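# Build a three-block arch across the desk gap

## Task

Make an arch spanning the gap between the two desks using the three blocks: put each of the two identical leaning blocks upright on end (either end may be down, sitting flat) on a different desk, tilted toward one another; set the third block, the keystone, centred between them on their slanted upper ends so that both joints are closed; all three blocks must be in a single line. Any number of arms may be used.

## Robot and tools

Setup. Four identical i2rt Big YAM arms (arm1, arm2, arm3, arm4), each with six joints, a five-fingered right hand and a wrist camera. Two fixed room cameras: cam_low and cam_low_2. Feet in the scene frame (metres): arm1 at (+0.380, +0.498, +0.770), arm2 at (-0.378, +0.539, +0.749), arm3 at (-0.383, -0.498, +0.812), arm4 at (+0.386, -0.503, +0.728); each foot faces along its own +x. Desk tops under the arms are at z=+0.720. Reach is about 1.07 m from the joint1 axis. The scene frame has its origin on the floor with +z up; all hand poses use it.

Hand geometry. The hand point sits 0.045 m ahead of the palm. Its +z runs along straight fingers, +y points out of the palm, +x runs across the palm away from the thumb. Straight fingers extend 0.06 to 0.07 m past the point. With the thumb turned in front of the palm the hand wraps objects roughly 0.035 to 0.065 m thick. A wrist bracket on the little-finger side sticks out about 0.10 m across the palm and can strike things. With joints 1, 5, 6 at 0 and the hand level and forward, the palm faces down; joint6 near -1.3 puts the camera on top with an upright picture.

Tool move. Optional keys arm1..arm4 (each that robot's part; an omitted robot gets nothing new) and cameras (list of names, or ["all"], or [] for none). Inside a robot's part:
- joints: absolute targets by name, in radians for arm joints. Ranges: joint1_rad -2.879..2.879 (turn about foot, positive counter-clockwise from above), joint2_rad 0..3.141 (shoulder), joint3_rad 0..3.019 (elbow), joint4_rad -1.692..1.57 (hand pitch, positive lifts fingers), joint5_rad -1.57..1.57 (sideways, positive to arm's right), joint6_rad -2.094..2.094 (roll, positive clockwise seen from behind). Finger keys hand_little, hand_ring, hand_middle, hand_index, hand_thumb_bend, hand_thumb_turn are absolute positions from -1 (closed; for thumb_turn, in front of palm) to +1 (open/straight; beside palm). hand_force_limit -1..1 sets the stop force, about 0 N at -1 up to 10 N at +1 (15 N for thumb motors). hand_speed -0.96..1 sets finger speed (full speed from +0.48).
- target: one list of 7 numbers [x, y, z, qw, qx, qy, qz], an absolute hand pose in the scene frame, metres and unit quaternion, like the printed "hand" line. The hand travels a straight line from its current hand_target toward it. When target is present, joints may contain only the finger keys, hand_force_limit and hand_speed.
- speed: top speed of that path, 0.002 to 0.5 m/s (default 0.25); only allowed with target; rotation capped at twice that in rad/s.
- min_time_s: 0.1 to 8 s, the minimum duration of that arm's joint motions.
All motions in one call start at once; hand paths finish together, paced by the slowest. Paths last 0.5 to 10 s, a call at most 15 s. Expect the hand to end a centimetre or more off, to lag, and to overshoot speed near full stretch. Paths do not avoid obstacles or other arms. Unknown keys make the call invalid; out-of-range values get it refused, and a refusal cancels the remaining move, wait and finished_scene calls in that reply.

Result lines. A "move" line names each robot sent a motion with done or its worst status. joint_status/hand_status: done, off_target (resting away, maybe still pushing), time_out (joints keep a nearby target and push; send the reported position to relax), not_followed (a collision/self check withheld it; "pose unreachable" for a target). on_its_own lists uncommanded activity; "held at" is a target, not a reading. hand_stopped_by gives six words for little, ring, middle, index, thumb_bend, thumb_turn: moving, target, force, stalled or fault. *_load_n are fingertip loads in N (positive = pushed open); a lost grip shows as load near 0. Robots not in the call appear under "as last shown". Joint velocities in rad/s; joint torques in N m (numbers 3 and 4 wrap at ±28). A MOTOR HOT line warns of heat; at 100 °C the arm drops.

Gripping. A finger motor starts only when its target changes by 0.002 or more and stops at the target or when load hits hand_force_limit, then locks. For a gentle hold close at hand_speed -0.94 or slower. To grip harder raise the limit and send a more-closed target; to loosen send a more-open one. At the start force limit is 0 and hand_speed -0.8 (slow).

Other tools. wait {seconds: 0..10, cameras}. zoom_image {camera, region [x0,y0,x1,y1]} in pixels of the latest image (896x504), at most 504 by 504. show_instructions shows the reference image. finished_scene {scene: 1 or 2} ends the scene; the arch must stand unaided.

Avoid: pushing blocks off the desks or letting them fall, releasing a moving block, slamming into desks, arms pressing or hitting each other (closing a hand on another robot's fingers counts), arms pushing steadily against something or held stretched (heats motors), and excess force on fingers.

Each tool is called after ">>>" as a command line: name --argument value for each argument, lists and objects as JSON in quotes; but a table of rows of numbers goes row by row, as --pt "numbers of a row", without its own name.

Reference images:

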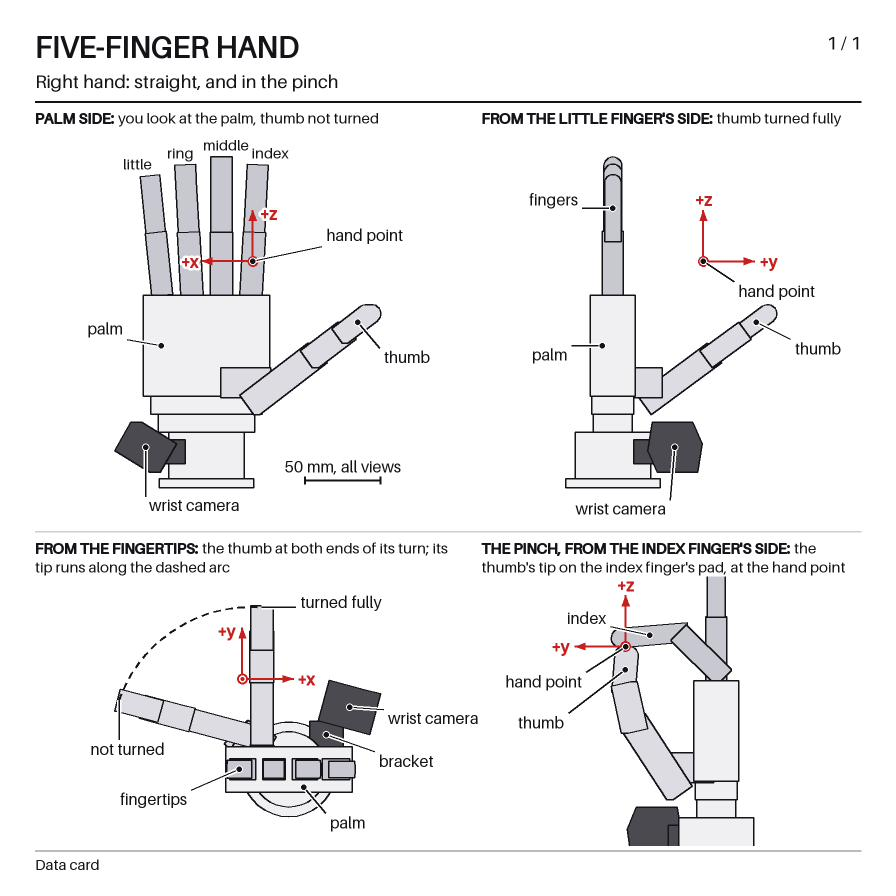

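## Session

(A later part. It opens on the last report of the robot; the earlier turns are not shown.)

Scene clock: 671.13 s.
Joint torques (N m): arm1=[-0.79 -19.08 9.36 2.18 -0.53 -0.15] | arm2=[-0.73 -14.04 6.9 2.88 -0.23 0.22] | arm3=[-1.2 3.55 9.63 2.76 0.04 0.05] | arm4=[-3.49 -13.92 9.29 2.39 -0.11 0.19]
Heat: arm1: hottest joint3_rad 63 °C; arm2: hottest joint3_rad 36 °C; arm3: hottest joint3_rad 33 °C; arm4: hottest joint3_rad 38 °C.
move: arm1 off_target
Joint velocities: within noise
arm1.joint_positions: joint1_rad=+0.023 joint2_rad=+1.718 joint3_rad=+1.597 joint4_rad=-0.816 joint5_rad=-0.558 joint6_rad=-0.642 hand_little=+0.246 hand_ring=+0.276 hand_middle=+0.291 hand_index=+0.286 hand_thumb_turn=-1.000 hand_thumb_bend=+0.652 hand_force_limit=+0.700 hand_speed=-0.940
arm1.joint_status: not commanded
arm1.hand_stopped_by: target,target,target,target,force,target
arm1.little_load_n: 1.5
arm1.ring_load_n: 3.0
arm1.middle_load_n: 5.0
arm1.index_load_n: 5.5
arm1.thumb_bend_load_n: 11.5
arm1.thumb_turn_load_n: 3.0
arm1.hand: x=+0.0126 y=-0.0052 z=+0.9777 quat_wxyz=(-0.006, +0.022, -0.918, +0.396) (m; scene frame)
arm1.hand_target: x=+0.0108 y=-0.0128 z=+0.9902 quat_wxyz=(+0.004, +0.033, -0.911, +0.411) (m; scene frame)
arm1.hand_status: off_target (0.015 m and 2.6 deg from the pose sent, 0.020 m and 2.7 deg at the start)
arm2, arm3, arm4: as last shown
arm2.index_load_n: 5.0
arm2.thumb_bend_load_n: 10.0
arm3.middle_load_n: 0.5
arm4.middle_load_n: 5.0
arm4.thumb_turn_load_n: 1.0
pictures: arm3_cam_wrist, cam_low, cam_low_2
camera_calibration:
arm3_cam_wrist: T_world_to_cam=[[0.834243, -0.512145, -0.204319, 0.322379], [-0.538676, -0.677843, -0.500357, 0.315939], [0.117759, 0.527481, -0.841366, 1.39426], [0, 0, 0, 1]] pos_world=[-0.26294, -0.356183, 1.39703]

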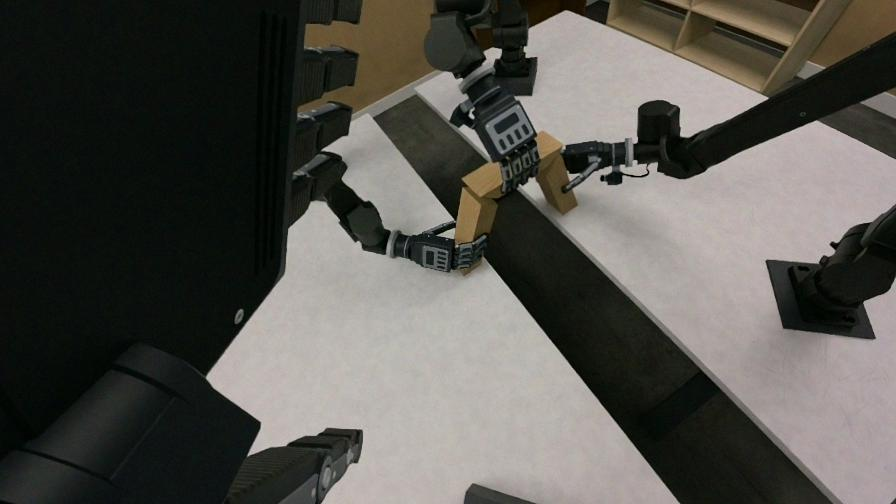

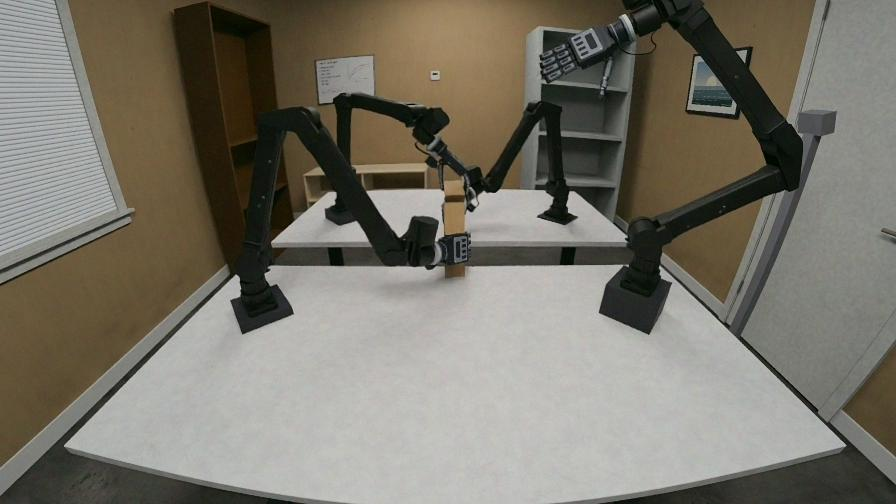

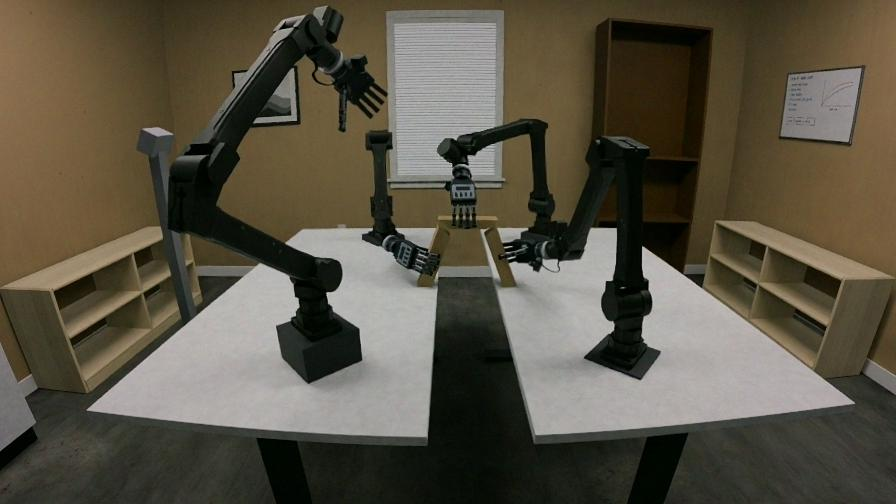

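>>> move --arm1 '{"target":[0.0065,-0.013,0.976,0.0042,0.0332,-0.9116,0.411],"speed":0.05}' --cameras '["cam_low","cam_low_2","arm3_cam_wrist"]'

>>> zoom_image --camera "cam_low_2" --region '[425, 195, 515, 255]'

>>> zoom_image --camera "cam_low" --region '[430, 155, 480, 225]'

>>> zoom_image --camera "arm3_cam_wrist" --region '[430, 90, 580, 240]'

Scene clock: 676.90 s.
Joint torques (N m): arm1=[-1.38 -18.14 9.33 2.37 -0.55 -0.13] | arm2=[-0.91 -13.92 6.9 2.85 -0.23 0.23] | arm3=[-0.97 2.67 9.61 2.69 0.09 0.06] | arm4=[-3.6 -14.04 9.32 2.39 -0.11 0.18]
Heat: arm1: hottest joint3_rad 61 °C; arm2: hottest joint3_rad 36 °C; arm3: hottest joint3_rad 33 °C; arm4: hottest joint3_rad 38 °C.
move: arm1 off_target
Joint velocities: within noise
arm1.joint_positions: joint1_rad=+0.023 joint2_rad=+1.721 joint3_rad=+1.577 joint4_rad=-0.786 joint5_rad=-0.561 joint6_rad=-0.646 hand_little=+0.246 hand_ring=+0.276 hand_middle=+0.291 hand_index=+0.286 hand_thumb_turn=-1.000 hand_thumb_bend=+0.652 hand_force_limit=+0.700 hand_speed=-0.940
arm1.joint_status: not commanded
arm1.hand_stopped_by: target,target,target,target,force,target
arm1.little_load_n: 1.5
arm1.ring_load_n: 3.0
arm1.middle_load_n: 5.0
arm1.index_load_n: 5.5
arm1.thumb_bend_load_n: 12.0
arm1.thumb_turn_load_n: 3.5
arm1.hand: x=+0.0117 y=-0.0064 z=+0.9692 quat_wxyz=(-0.005, +0.025, -0.916, +0.399) (m; scene frame)
arm1.hand_target: x=+0.0067 y=-0.0128 z=+0.9760 quat_wxyz=(+0.004, +0.033, -0.911, +0.411) (m; scene frame)
arm1.hand_status: off_target (0.011 m and 2.0 deg from the pose sent, 0.010 m and 2.6 deg at the start)
arm2, arm4: as last shown
arm2.middle_load_n: 2.0
arm2.index_load_n: 4.5
arm3.joint_positions: joint1_rad=+0.414 joint2_rad=+0.608 joint3_rad=+1.363 joint4_rad=-1.236 joint5_rad=+0.055 joint6_rad=-1.009 hand_little=+1.000 hand_ring=+1.000 hand_middle=+1.000 hand_index=+1.000 hand_thumb_turn=+1.000 hand_thumb_bend=+1.000 hand_force_limit=+0.000 hand_speed=-0.800
arm3.joint_status: not commanded
arm3.hand_stopped_by: target,target,target,target,target,target
arm3.little_load_n: 0.0
arm3.ring_load_n: 0.0
arm3.middle_load_n: 0.0
arm3.index_load_n: 0.0
arm3.thumb_bend_load_n: 0.0
arm3.thumb_turn_load_n: 0.0
arm3.hand: x=-0.2518 y=-0.2951 z=+1.3013 quat_wxyz=(-0.384, +0.818, +0.250, +0.349) (m; scene frame)
arm3.hand_target: x=-0.2522 y=-0.2962 z=+1.3126 quat_wxyz=(-0.393, +0.811, +0.248, +0.356) (m; scene frame)
arm3.hand_status: not commanded
arm4.middle_load_n: 4.5
arm4.thumb_bend_load_n: 12.0
arm4.thumb_turn_load_n: 1.5
pictures: arm3_cam_wrist, cam_low, cam_low_2
camera_calibration:
arm3_cam_wrist: T_world_to_cam=[[0.834243, -0.512145, -0.204319, 0.322379], [-0.538676, -0.677843, -0.500357, 0.315939], [0.117759, 0.527481, -0.841366, 1.39426], [0, 0, 0, 1]] pos_world=[-0.26294, -0.356183, 1.39703]

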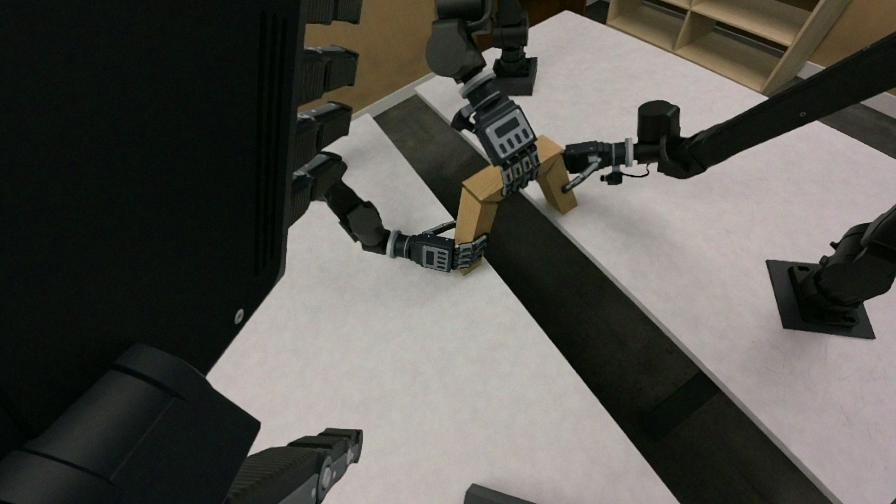

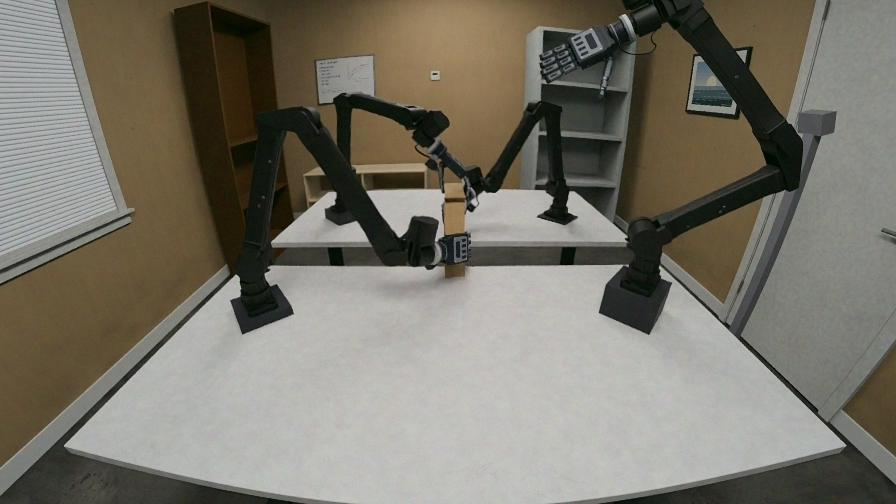

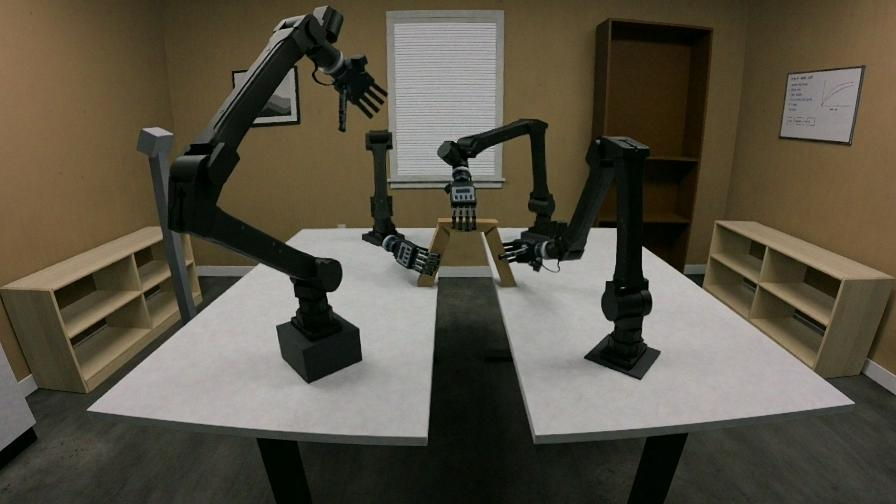

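Scaled by 5.600 from the camera's 896x504 image, which has a finer 1280x720 frame.

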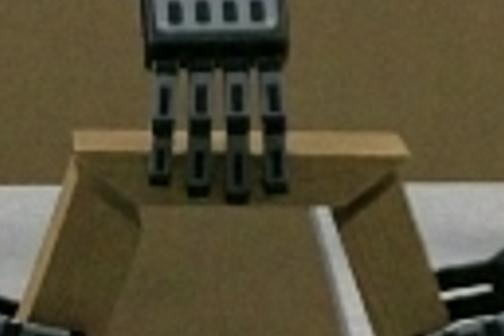

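Scaled by 7.200 from the camera's 896x504 image, which has a finer 1280x720 frame.

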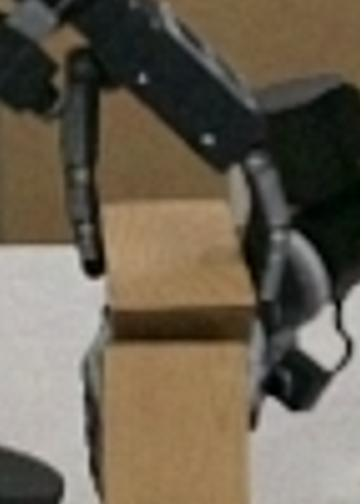

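Scaled by 3.360 from the camera's 896x504 image, which has a finer 1280x720 frame.

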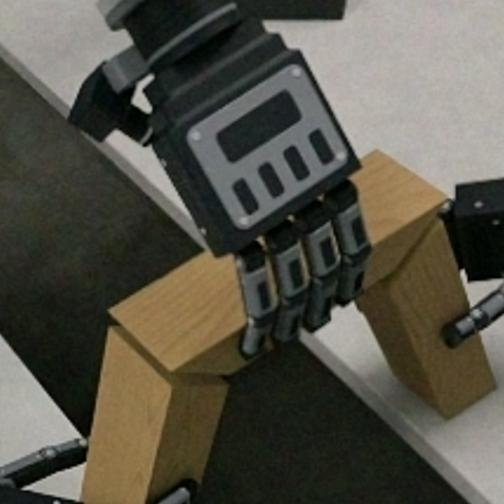

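>>> move --arm1 '{"target":[0.001,-0.013,0.968,0.0042,0.0332,-0.9116,0.411],"speed":0.05}' --cameras '["cam_low","cam_low_2","arm3_cam_wrist"]'

>>> zoom_image --camera "cam_low_2" --region '[425, 195, 515, 255]'

>>> zoom_image --camera "cam_low" --region '[430, 155, 480, 225]'

>>> zoom_image --camera "arm3_cam_wrist" --region '[430, 90, 580, 240]'

Scene clock: 683.27 s.
Joint torques (N m): arm1=[-1.79 -18.32 9.26 2.19 -0.53 -0.15] | arm2=[-0.91 -14.1 6.91 2.85 -0.22 0.22] | arm3=[-0.85 2.43 9.5 2.74 0.07 0.04] | arm4=[-3.6 -13.92 9.35 2.36 -0.12 0.18]
Heat: arm1: hottest joint3_rad 61 °C; arm2: hottest joint3_rad 36 °C; arm3: hottest joint3_rad 33 °C; arm4: hottest joint3_rad 38 °C.
move: arm1 off_target
Joint velocities: within noise
arm1.joint_positions: joint1_rad=+0.023 joint2_rad=+1.736 joint3_rad=+1.577 joint4_rad=-0.774 joint5_rad=-0.565 joint6_rad=-0.653 hand_little=+0.246 hand_ring=+0.276 hand_middle=+0.291 hand_index=+0.286 hand_thumb_turn=-1.000 hand_thumb_bend=+0.652 hand_force_limit=+0.700 hand_speed=-0.940
arm1.joint_status: not commanded
arm1.hand_stopped_by: target,target,target,target,force,target
arm1.little_load_n: 1.5
arm1.ring_load_n: 3.0
arm1.middle_load_n: 5.0
arm1.index_load_n: 5.5
arm1.thumb_bend_load_n: 12.0
arm1.thumb_turn_load_n: 3.5
arm1.hand: x=+0.0092 y=-0.0095 z=+0.9614 quat_wxyz=(-0.006, +0.028, -0.916, +0.399) (m; scene frame)
arm1.hand_target: x=+0.0011 y=-0.0128 z=+0.9680 quat_wxyz=(+0.004, +0.033, -0.911, +0.411) (m; scene frame)
arm1.hand_status: off_target (0.011 m and 1.9 deg from the pose sent, 0.013 m and 2.0 deg at the start)
arm2, arm3, arm4: as last shown
arm2.little_load_n: 4.0
arm4.thumb_bend_load_n: 11.5
pictures: arm3_cam_wrist, cam_low, cam_low_2
camera_calibration:
arm3_cam_wrist: T_world_to_cam=[[0.834243, -0.512145, -0.204319, 0.322379], [-0.538676, -0.677843, -0.500357, 0.315939], [0.117759, 0.527481, -0.841366, 1.39426], [0, 0, 0, 1]] pos_world=[-0.26294, -0.356183, 1.39703]

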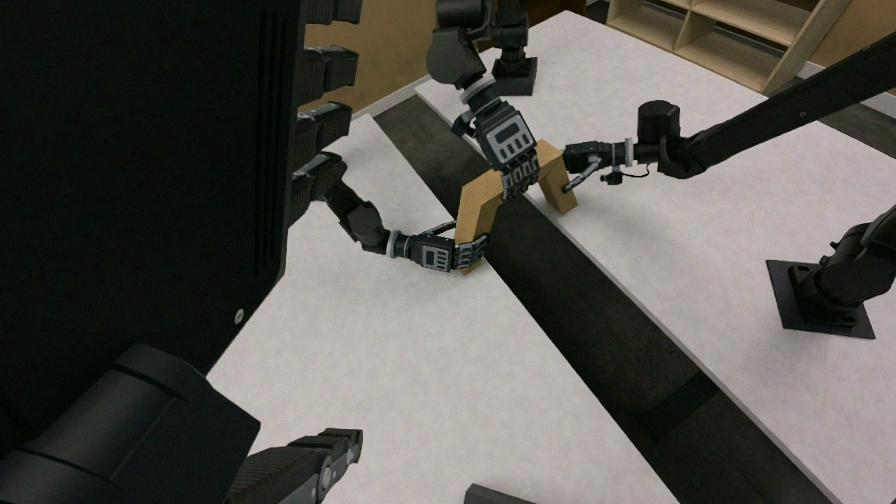

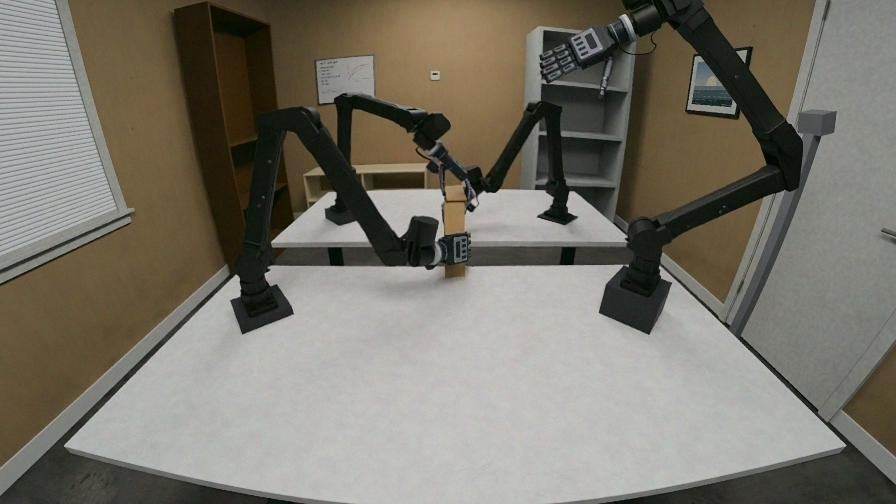

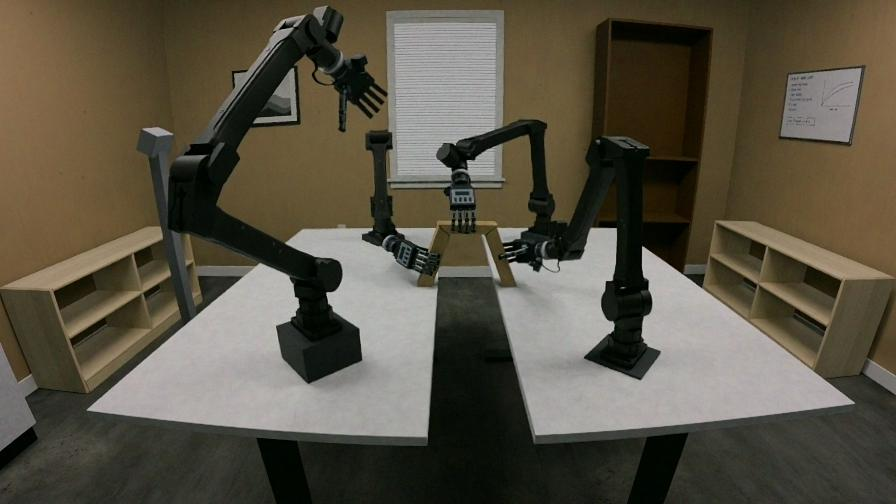

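Scaled by 5.600 from the camera's 896x504 image, which has a finer 1280x720 frame.

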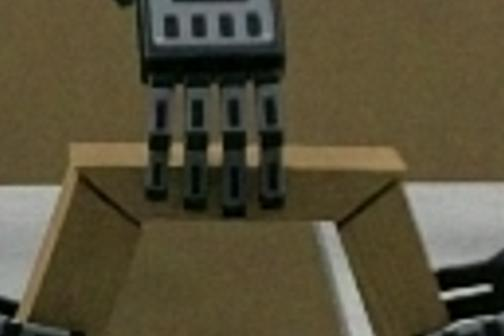

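Scaled by 7.200 from the camera's 896x504 image, which has a finer 1280x720 frame.

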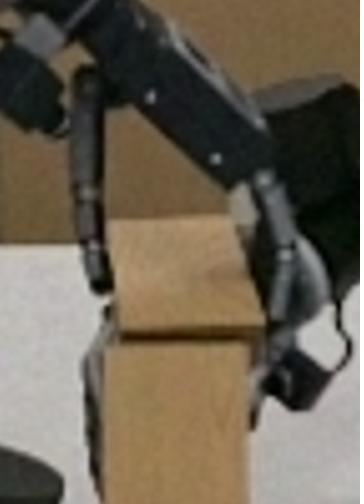

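Scaled by 3.360 from the camera's 896x504 image, which has a finer 1280x720 frame.

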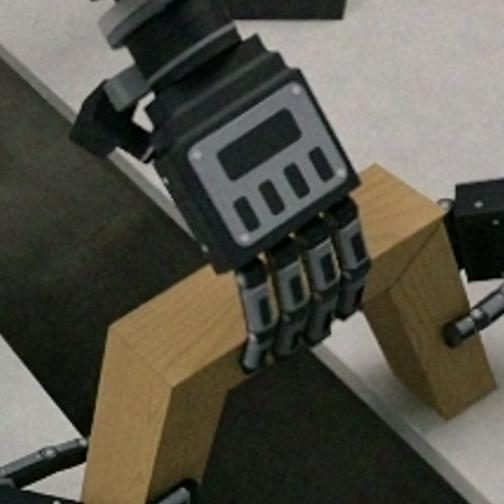

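>>> move --arm1 '{"target":[0.001,-0.004,0.970,0.0042,0.0332,-0.9116,0.411],"speed":0.05}'

>>> move --arm1 '{"target":[0.0,-0.004,0.964,0.0042,0.0332,-0.9116,0.411],"speed":0.05}' --cameras '["cam_low","cam_low_2","arm3_cam_wrist"]'

>>> zoom_image --camera "cam_low_2" --region '[425, 195, 515, 255]'

>>> zoom_image --camera "cam_low" --region '[430, 155, 480, 225]'

>>> zoom_image --camera "arm3_cam_wrist" --region '[430, 90, 580, 240]'

Scene clock: 690.70 s.
Joint torques (N m): arm1=[-2.32 -19.6 8.91 1.96 -0.45 -0.18] | arm2=[-0.91 -14.1 6.9 2.84 -0.19 0.23] | arm3=[-1.2 2.67 9.54 2.82 0.05 0.09] | arm4=[-3.55 -14.1 9.29 2.35 -0.09 0.19]
Heat: arm1: hottest joint3_rad 61 °C; arm2: hottest joint3_rad 36 °C; arm3: hottest joint3_rad 33 °C; arm4: hottest joint3_rad 38 °C.
move: arm1 off_target
Joint velocities: within noise
arm1.joint_positions: joint1_rad=+0.016 joint2_rad=+1.736 joint3_rad=+1.565 joint4_rad=-0.774 joint5_rad=-0.573 joint6_rad=-0.659 hand_little=+0.246 hand_ring=+0.276 hand_middle=+0.291 hand_index=+0.287 hand_thumb_turn=-1.000 hand_thumb_bend=+0.652 hand_force_limit=+0.700 hand_speed=-0.940
arm1.joint_status: not commanded
arm1.hand_stopped_by: target,target,target,target,force,target
arm1.little_load_n: 1.5
arm1.ring_load_n: 3.0
arm1.middle_load_n: 5.5
arm1.index_load_n: 6.0
arm1.thumb_bend_load_n: 11.5
arm1.thumb_turn_load_n: 3.5
arm1.hand: x=+0.0097 y=-0.0052 z=+0.9562 quat_wxyz=(-0.010, +0.028, -0.917, +0.398) (m; scene frame)
arm1.hand_target: x=+0.0011 y=-0.0038 z=+0.9700 quat_wxyz=(+0.004, +0.033, -0.911, +0.410) (m; scene frame)
arm1.hand_status: off_target (0.016 m and 2.4 deg from the pose sent, 0.013 m and 1.9 deg at the start)
arm2, arm3, arm4: as last shown
arm2.joint_positions: joint1_rad=-0.549 joint2_rad=+1.904 joint3_rad=+0.824 joint4_rad=+0.846 joint5_rad=-0.593 joint6_rad=+1.199 hand_little=+0.246 hand_ring=+0.276 hand_middle=+0.290 hand_index=+0.286 hand_thumb_turn=-1.000 hand_thumb_bend=+0.647 hand_force_limit=+0.750 hand_speed=-0.940
arm2.middle_load_n: 1.5
arm2.index_load_n: 4.0
arm2.thumb_bend_load_n: 10.5
arm2.thumb_turn_load_n: 1.5
arm2.hand: x=-0.1082 y=-0.0049 z=+0.8314 quat_wxyz=(-0.552, -0.209, -0.747, +0.305) (m; scene frame)
arm2.hand_target: x=-0.1089 y=-0.0192 z=+0.8481 quat_wxyz=(-0.565, -0.202, -0.733, +0.321) (m; scene frame)
arm4.joint_positions: joint1_rad=-0.593 joint2_rad=+1.738 joint3_rad=+0.708 joint4_rad=+0.795 joint5_rad=-0.581 joint6_rad=+1.240 hand_little=+0.246 hand_ring=+0.276 hand_middle=+0.291 hand_index=+0.287 hand_thumb_turn=-1.000 hand_thumb_bend=+0.627 hand_force_limit=+0.750 hand_speed=-0.940
arm4.middle_load_n: 5.0
arm4.index_load_n: 5.0
arm4.thumb_bend_load_n: 12.0
arm4.hand: x=+0.1098 y=-0.0058 z=+0.8557 quat_wxyz=(-0.297, +0.745, -0.211, -0.559) (m; scene frame)
arm4.hand_target: x=+0.1125 y=+0.0122 z=+0.8760 quat_wxyz=(-0.319, +0.728, -0.203, -0.572) (m; scene frame)
pictures: none

Scene clock: 691.67 s.
Joint torques (N m): arm1=[-2.14 -19.08 8.54 2.09 -0.39 -0.21] | arm2=[-0.85 -13.98 6.9 2.84 -0.2 0.22] | arm3=[-1.14 2.37 9.62 2.61 0.05 0.02] | arm4=[-3.49 -14.04 9.35 2.39 -0.08 0.18]
Heat: arm1: hottest joint3_rad 60 °C; arm2: hottest joint3_rad 36 °C; arm3: hottest joint3_rad 33 °C; arm4: hottest joint3_rad 38 °C.
move: arm1 off_target
Joint velocities: within noise
arm1.joint_positions: joint1_rad=+0.016 joint2_rad=+1.734 joint3_rad=+1.560 joint4_rad=-0.767 joint5_rad=-0.576 joint6_rad=-0.659 hand_little=+0.246 hand_ring=+0.276 hand_middle=+0.291 hand_index=+0.287 hand_thumb_turn=-1.000 hand_thumb_bend=+0.652 hand_force_limit=+0.700 hand_speed=-0.940
arm1.joint_status: not commanded
arm1.hand_stopped_by: target,target,target,target,force,target
arm1.little_load_n: 1.0
arm1.ring_load_n: 2.5
arm1.middle_load_n: 5.0
arm1.index_load_n: 6.5
arm1.thumb_bend_load_n: 11.5
arm1.thumb_turn_load_n: 4.5
arm1.hand: x=+0.0099 y=-0.0053 z=+0.9561 quat_wxyz=(-0.010, +0.029, -0.916, +0.400) (m; scene frame)
arm1.hand_target: x=+0.0002 y=-0.0039 z=+0.9642 quat_wxyz=(+0.004, +0.033, -0.911, +0.411) (m; scene frame)
arm1.hand_status: off_target (0.013 m and 2.1 deg from the pose sent, 0.013 m and 2.4 deg at the start)
arm2, arm3, arm4: as last shown
arm2.little_load_n: 4.5
arm2.middle_load_n: 2.0
arm2.index_load_n: 4.5
arm2.thumb_bend_load_n: 10.0
arm4.middle_load_n: 4.5
arm4.thumb_turn_load_n: 1.0
arm4.hand: x=+0.1097 y=-0.0058 z=+0.8557 quat_wxyz=(-0.297, +0.745, -0.211, -0.559) (m; scene frame)
arm4.hand_target: x=+0.1125 y=+0.0122 z=+0.8760 quat_wxyz=(-0.318, +0.728, -0.203, -0.572) (m; scene frame)
pictures: arm3_cam_wrist, cam_low, cam_low_2
camera_calibration:
arm3_cam_wrist: T_world_to_cam=[[0.834243, -0.512145, -0.204319, 0.322379], [-0.538676, -0.677843, -0.500357, 0.315939], [0.117759, 0.527481, -0.841366, 1.39426], [0, 0, 0, 1]] pos_world=[-0.26294, -0.356183, 1.39703]

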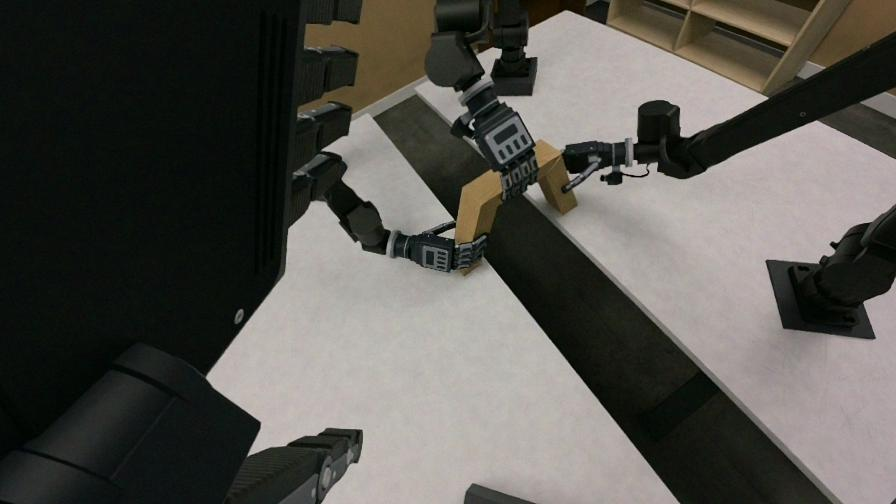

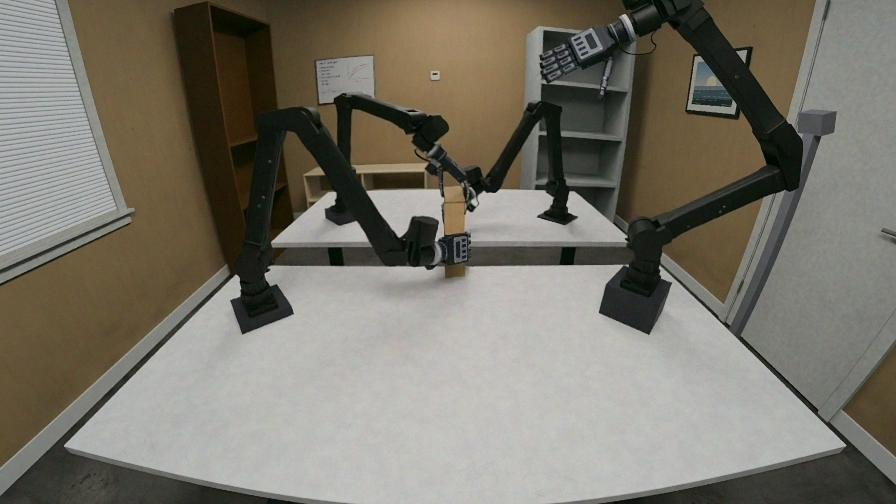

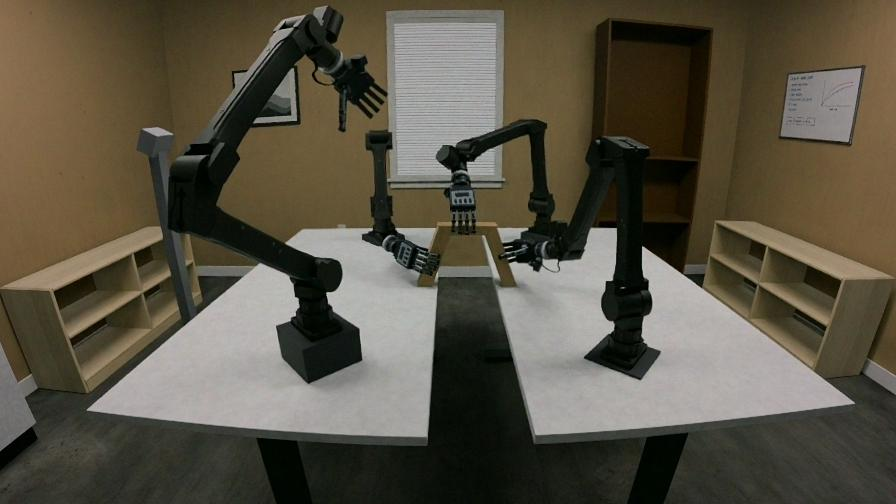

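Scaled by 5.600 from the camera's 896x504 image, which has a finer 1280x720 frame.

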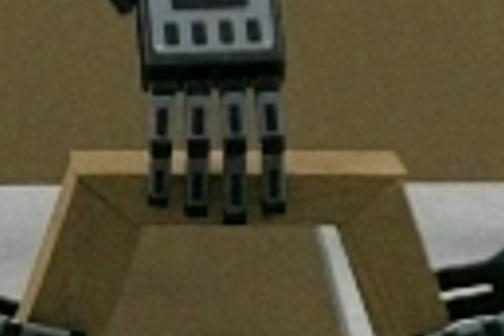

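Scaled by 7.200 from the camera's 896x504 image, which has a finer 1280x720 frame.

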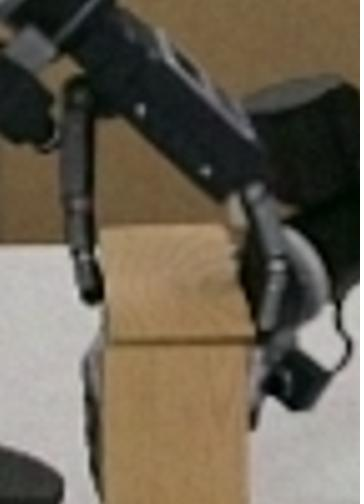

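Scaled by 3.360 from the camera's 896x504 image, which has a finer 1280x720 frame.

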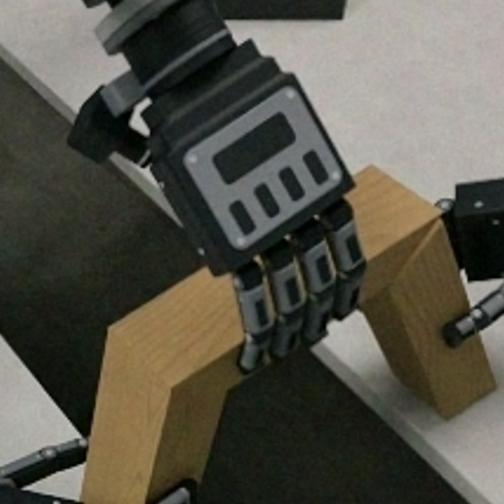

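>>> move --arm1 '{"joints":{"hand_speed":-0.9,"hand_thumb_bend":1.0}}' --cameras '["cam_low","cam_low_2","arm3_cam_wrist"]'

>>> zoom_image --camera "cam_low_2" --region '[425, 195, 515, 255]'

>>> zoom_image --camera "cam_low" --region '[430, 155, 480, 225]'

>>> zoom_image --camera "arm3_cam_wrist" --region '[430, 90, 580, 240]'

Scene clock: 702.83 s.
Joint torques (N m): arm1=[-2.08 -18.73 8.61 1.96 -0.38 -0.19] | arm2=[-0.79 -14.04 6.9 2.82 -0.18 0.22] | arm3=[-0.97 3.19 9.68 2.78 0.03 0.06] | arm4=[-3.6 -13.98 9.35 2.39 -0.05 0.19]
Heat: arm1: hottest joint3_rad 59 °C; arm2: hottest joint3_rad 36 °C; arm3: hottest joint3_rad 33 °C; arm4: hottest joint3_rad 38 °C.
move: arm1 done
Joint velocities: within noise
arm1.joint_positions: joint1_rad=+0.015 joint2_rad=+1.734 joint3_rad=+1.560 joint4_rad=-0.760 joint5_rad=-0.577 joint6_rad=-0.661 hand_little=+0.246 hand_ring=+0.276 hand_middle=+0.290 hand_index=+0.286 hand_thumb_turn=-1.000 hand_thumb_bend=+1.000 hand_force_limit=+0.700 hand_speed=-0.900
arm1.joint_status: all done
arm1.hand_stopped_by: target,target,target,target,target,target
arm1.little_load_n: 0.0
arm1.ring_load_n: 0.0
arm1.middle_load_n: 0.0
arm1.index_load_n: 0.0
arm1.thumb_bend_load_n: 0.0
arm1.thumb_turn_load_n: 0.0
arm1.hand: x=+0.0083 y=-0.0061 z=+0.9567 quat_wxyz=(-0.007, +0.031, -0.915, +0.402) (m; scene frame)
arm1.hand_target: x=+0.0001 y=-0.0039 z=+0.9641 quat_wxyz=(+0.004, +0.033, -0.911, +0.411) (m; scene frame)
arm1.hand_status: not commanded
arm2.joint_positions: joint1_rad=-0.549 joint2_rad=+1.904 joint3_rad=+0.824 joint4_rad=+0.846 joint5_rad=-0.593 joint6_rad=+1.199 hand_little=+0.246 hand_ring=+0.276 hand_middle=+0.290 hand_index=+0.286 hand_thumb_turn=-1.000 hand_thumb_bend=+0.647 hand_force_limit=+0.750 hand_speed=-0.940
arm2.joint_status: not commanded
arm2.hand_stopped_by: target,target,target,target,force,target
arm2.little_load_n: 4.5
arm2.ring_load_n: 1.5
arm2.middle_load_n: 1.0
arm2.index_load_n: 3.5
arm2.thumb_bend_load_n: 10.5
arm2.thumb_turn_load_n: 1.0
arm2.hand: x=-0.1082 y=-0.0049 z=+0.8315 quat_wxyz=(-0.553, -0.208, -0.747, +0.305) (m; scene frame)
arm2.hand_target: x=-0.1089 y=-0.0192 z=+0.8482 quat_wxyz=(-0.565, -0.202, -0.733, +0.321) (m; scene frame)
arm2.hand_status: not commanded
arm3: as last shown
arm4.joint_positions: joint1_rad=-0.593 joint2_rad=+1.738 joint3_rad=+0.708 joint4_rad=+0.795 joint5_rad=-0.582 joint6_rad=+1.240 hand_little=+0.246 hand_ring=+0.276 hand_middle=+0.291 hand_index=+0.287 hand_thumb_turn=-1.000 hand_thumb_bend=+0.627 hand_force_limit=+0.750 hand_speed=-0.940
arm4.joint_status: not commanded
arm4.hand_stopped_by: target,target,target,target,force,target
arm4.little_load_n: 1.0
arm4.ring_load_n: 2.0
arm4.middle_load_n: 4.5
arm4.index_load_n: 5.0
arm4.thumb_bend_load_n: 12.0
arm4.thumb_turn_load_n: 1.0
arm4.hand: x=+0.1097 y=-0.0060 z=+0.8558 quat_wxyz=(-0.297, +0.745, -0.211, -0.559) (m; scene frame)
arm4.hand_target: x=+0.1125 y=+0.0121 z=+0.8760 quat_wxyz=(-0.318, +0.728, -0.203, -0.572) (m; scene frame)
arm4.hand_status: not commanded
pictures: arm3_cam_wrist, cam_low, cam_low_2
camera_calibration:
arm3_cam_wrist: T_world_to_cam=[[0.834243, -0.512145, -0.204319, 0.322379], [-0.538676, -0.677843, -0.500357, 0.315939], [0.117759, 0.527481, -0.841366, 1.39426], [0, 0, 0, 1]] pos_world=[-0.26294, -0.356183, 1.39703]

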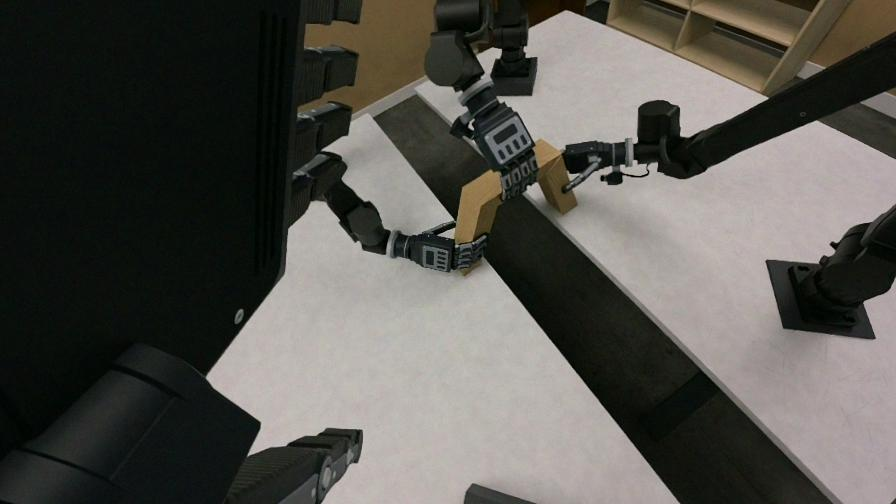

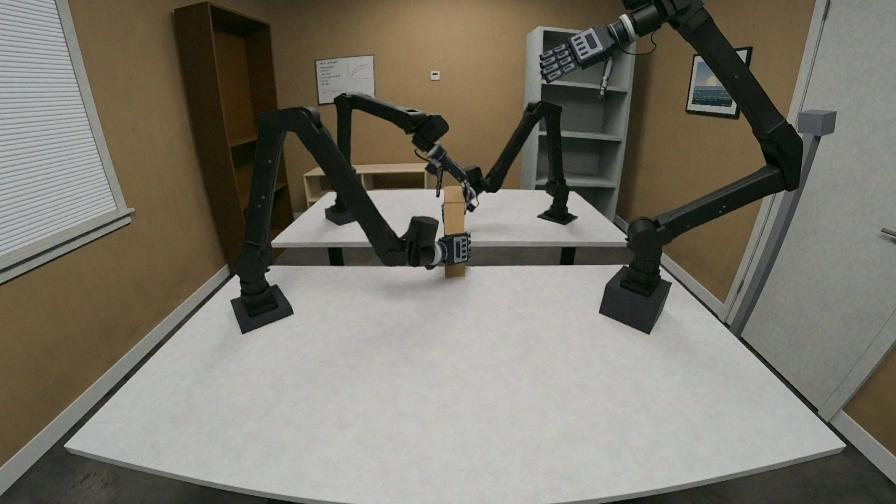

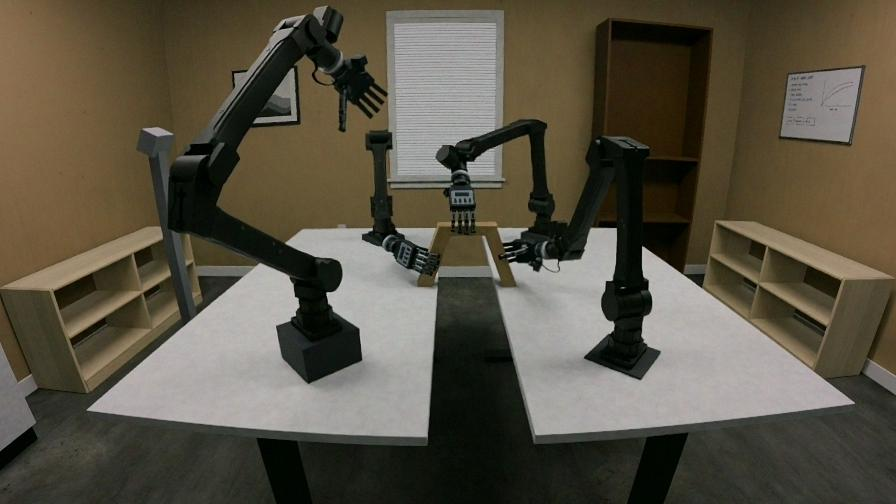

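Scaled by 5.600 from the camera's 896x504 image, which has a finer 1280x720 frame.

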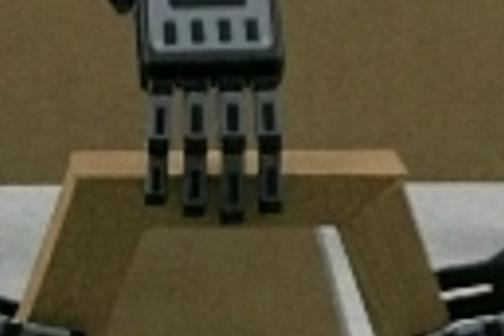

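Scaled by 7.200 from the camera's 896x504 image, which has a finer 1280x720 frame.

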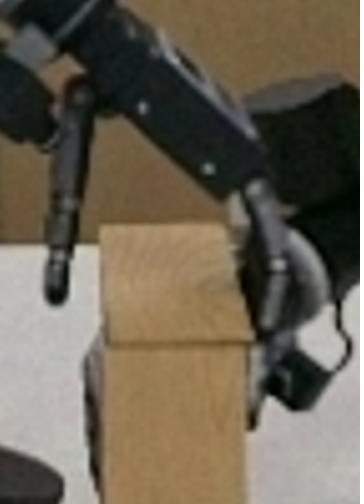

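Scaled by 3.360 from the camera's 896x504 image, which has a finer 1280x720 frame.

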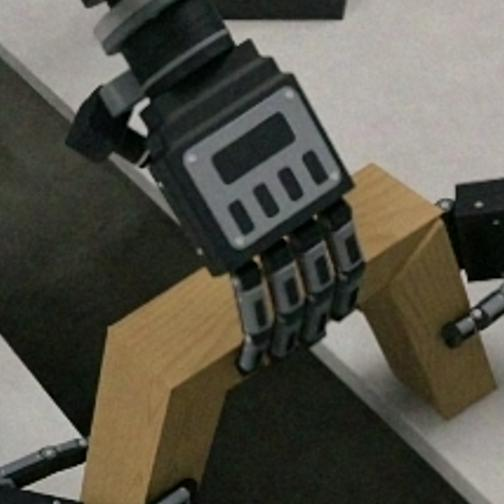

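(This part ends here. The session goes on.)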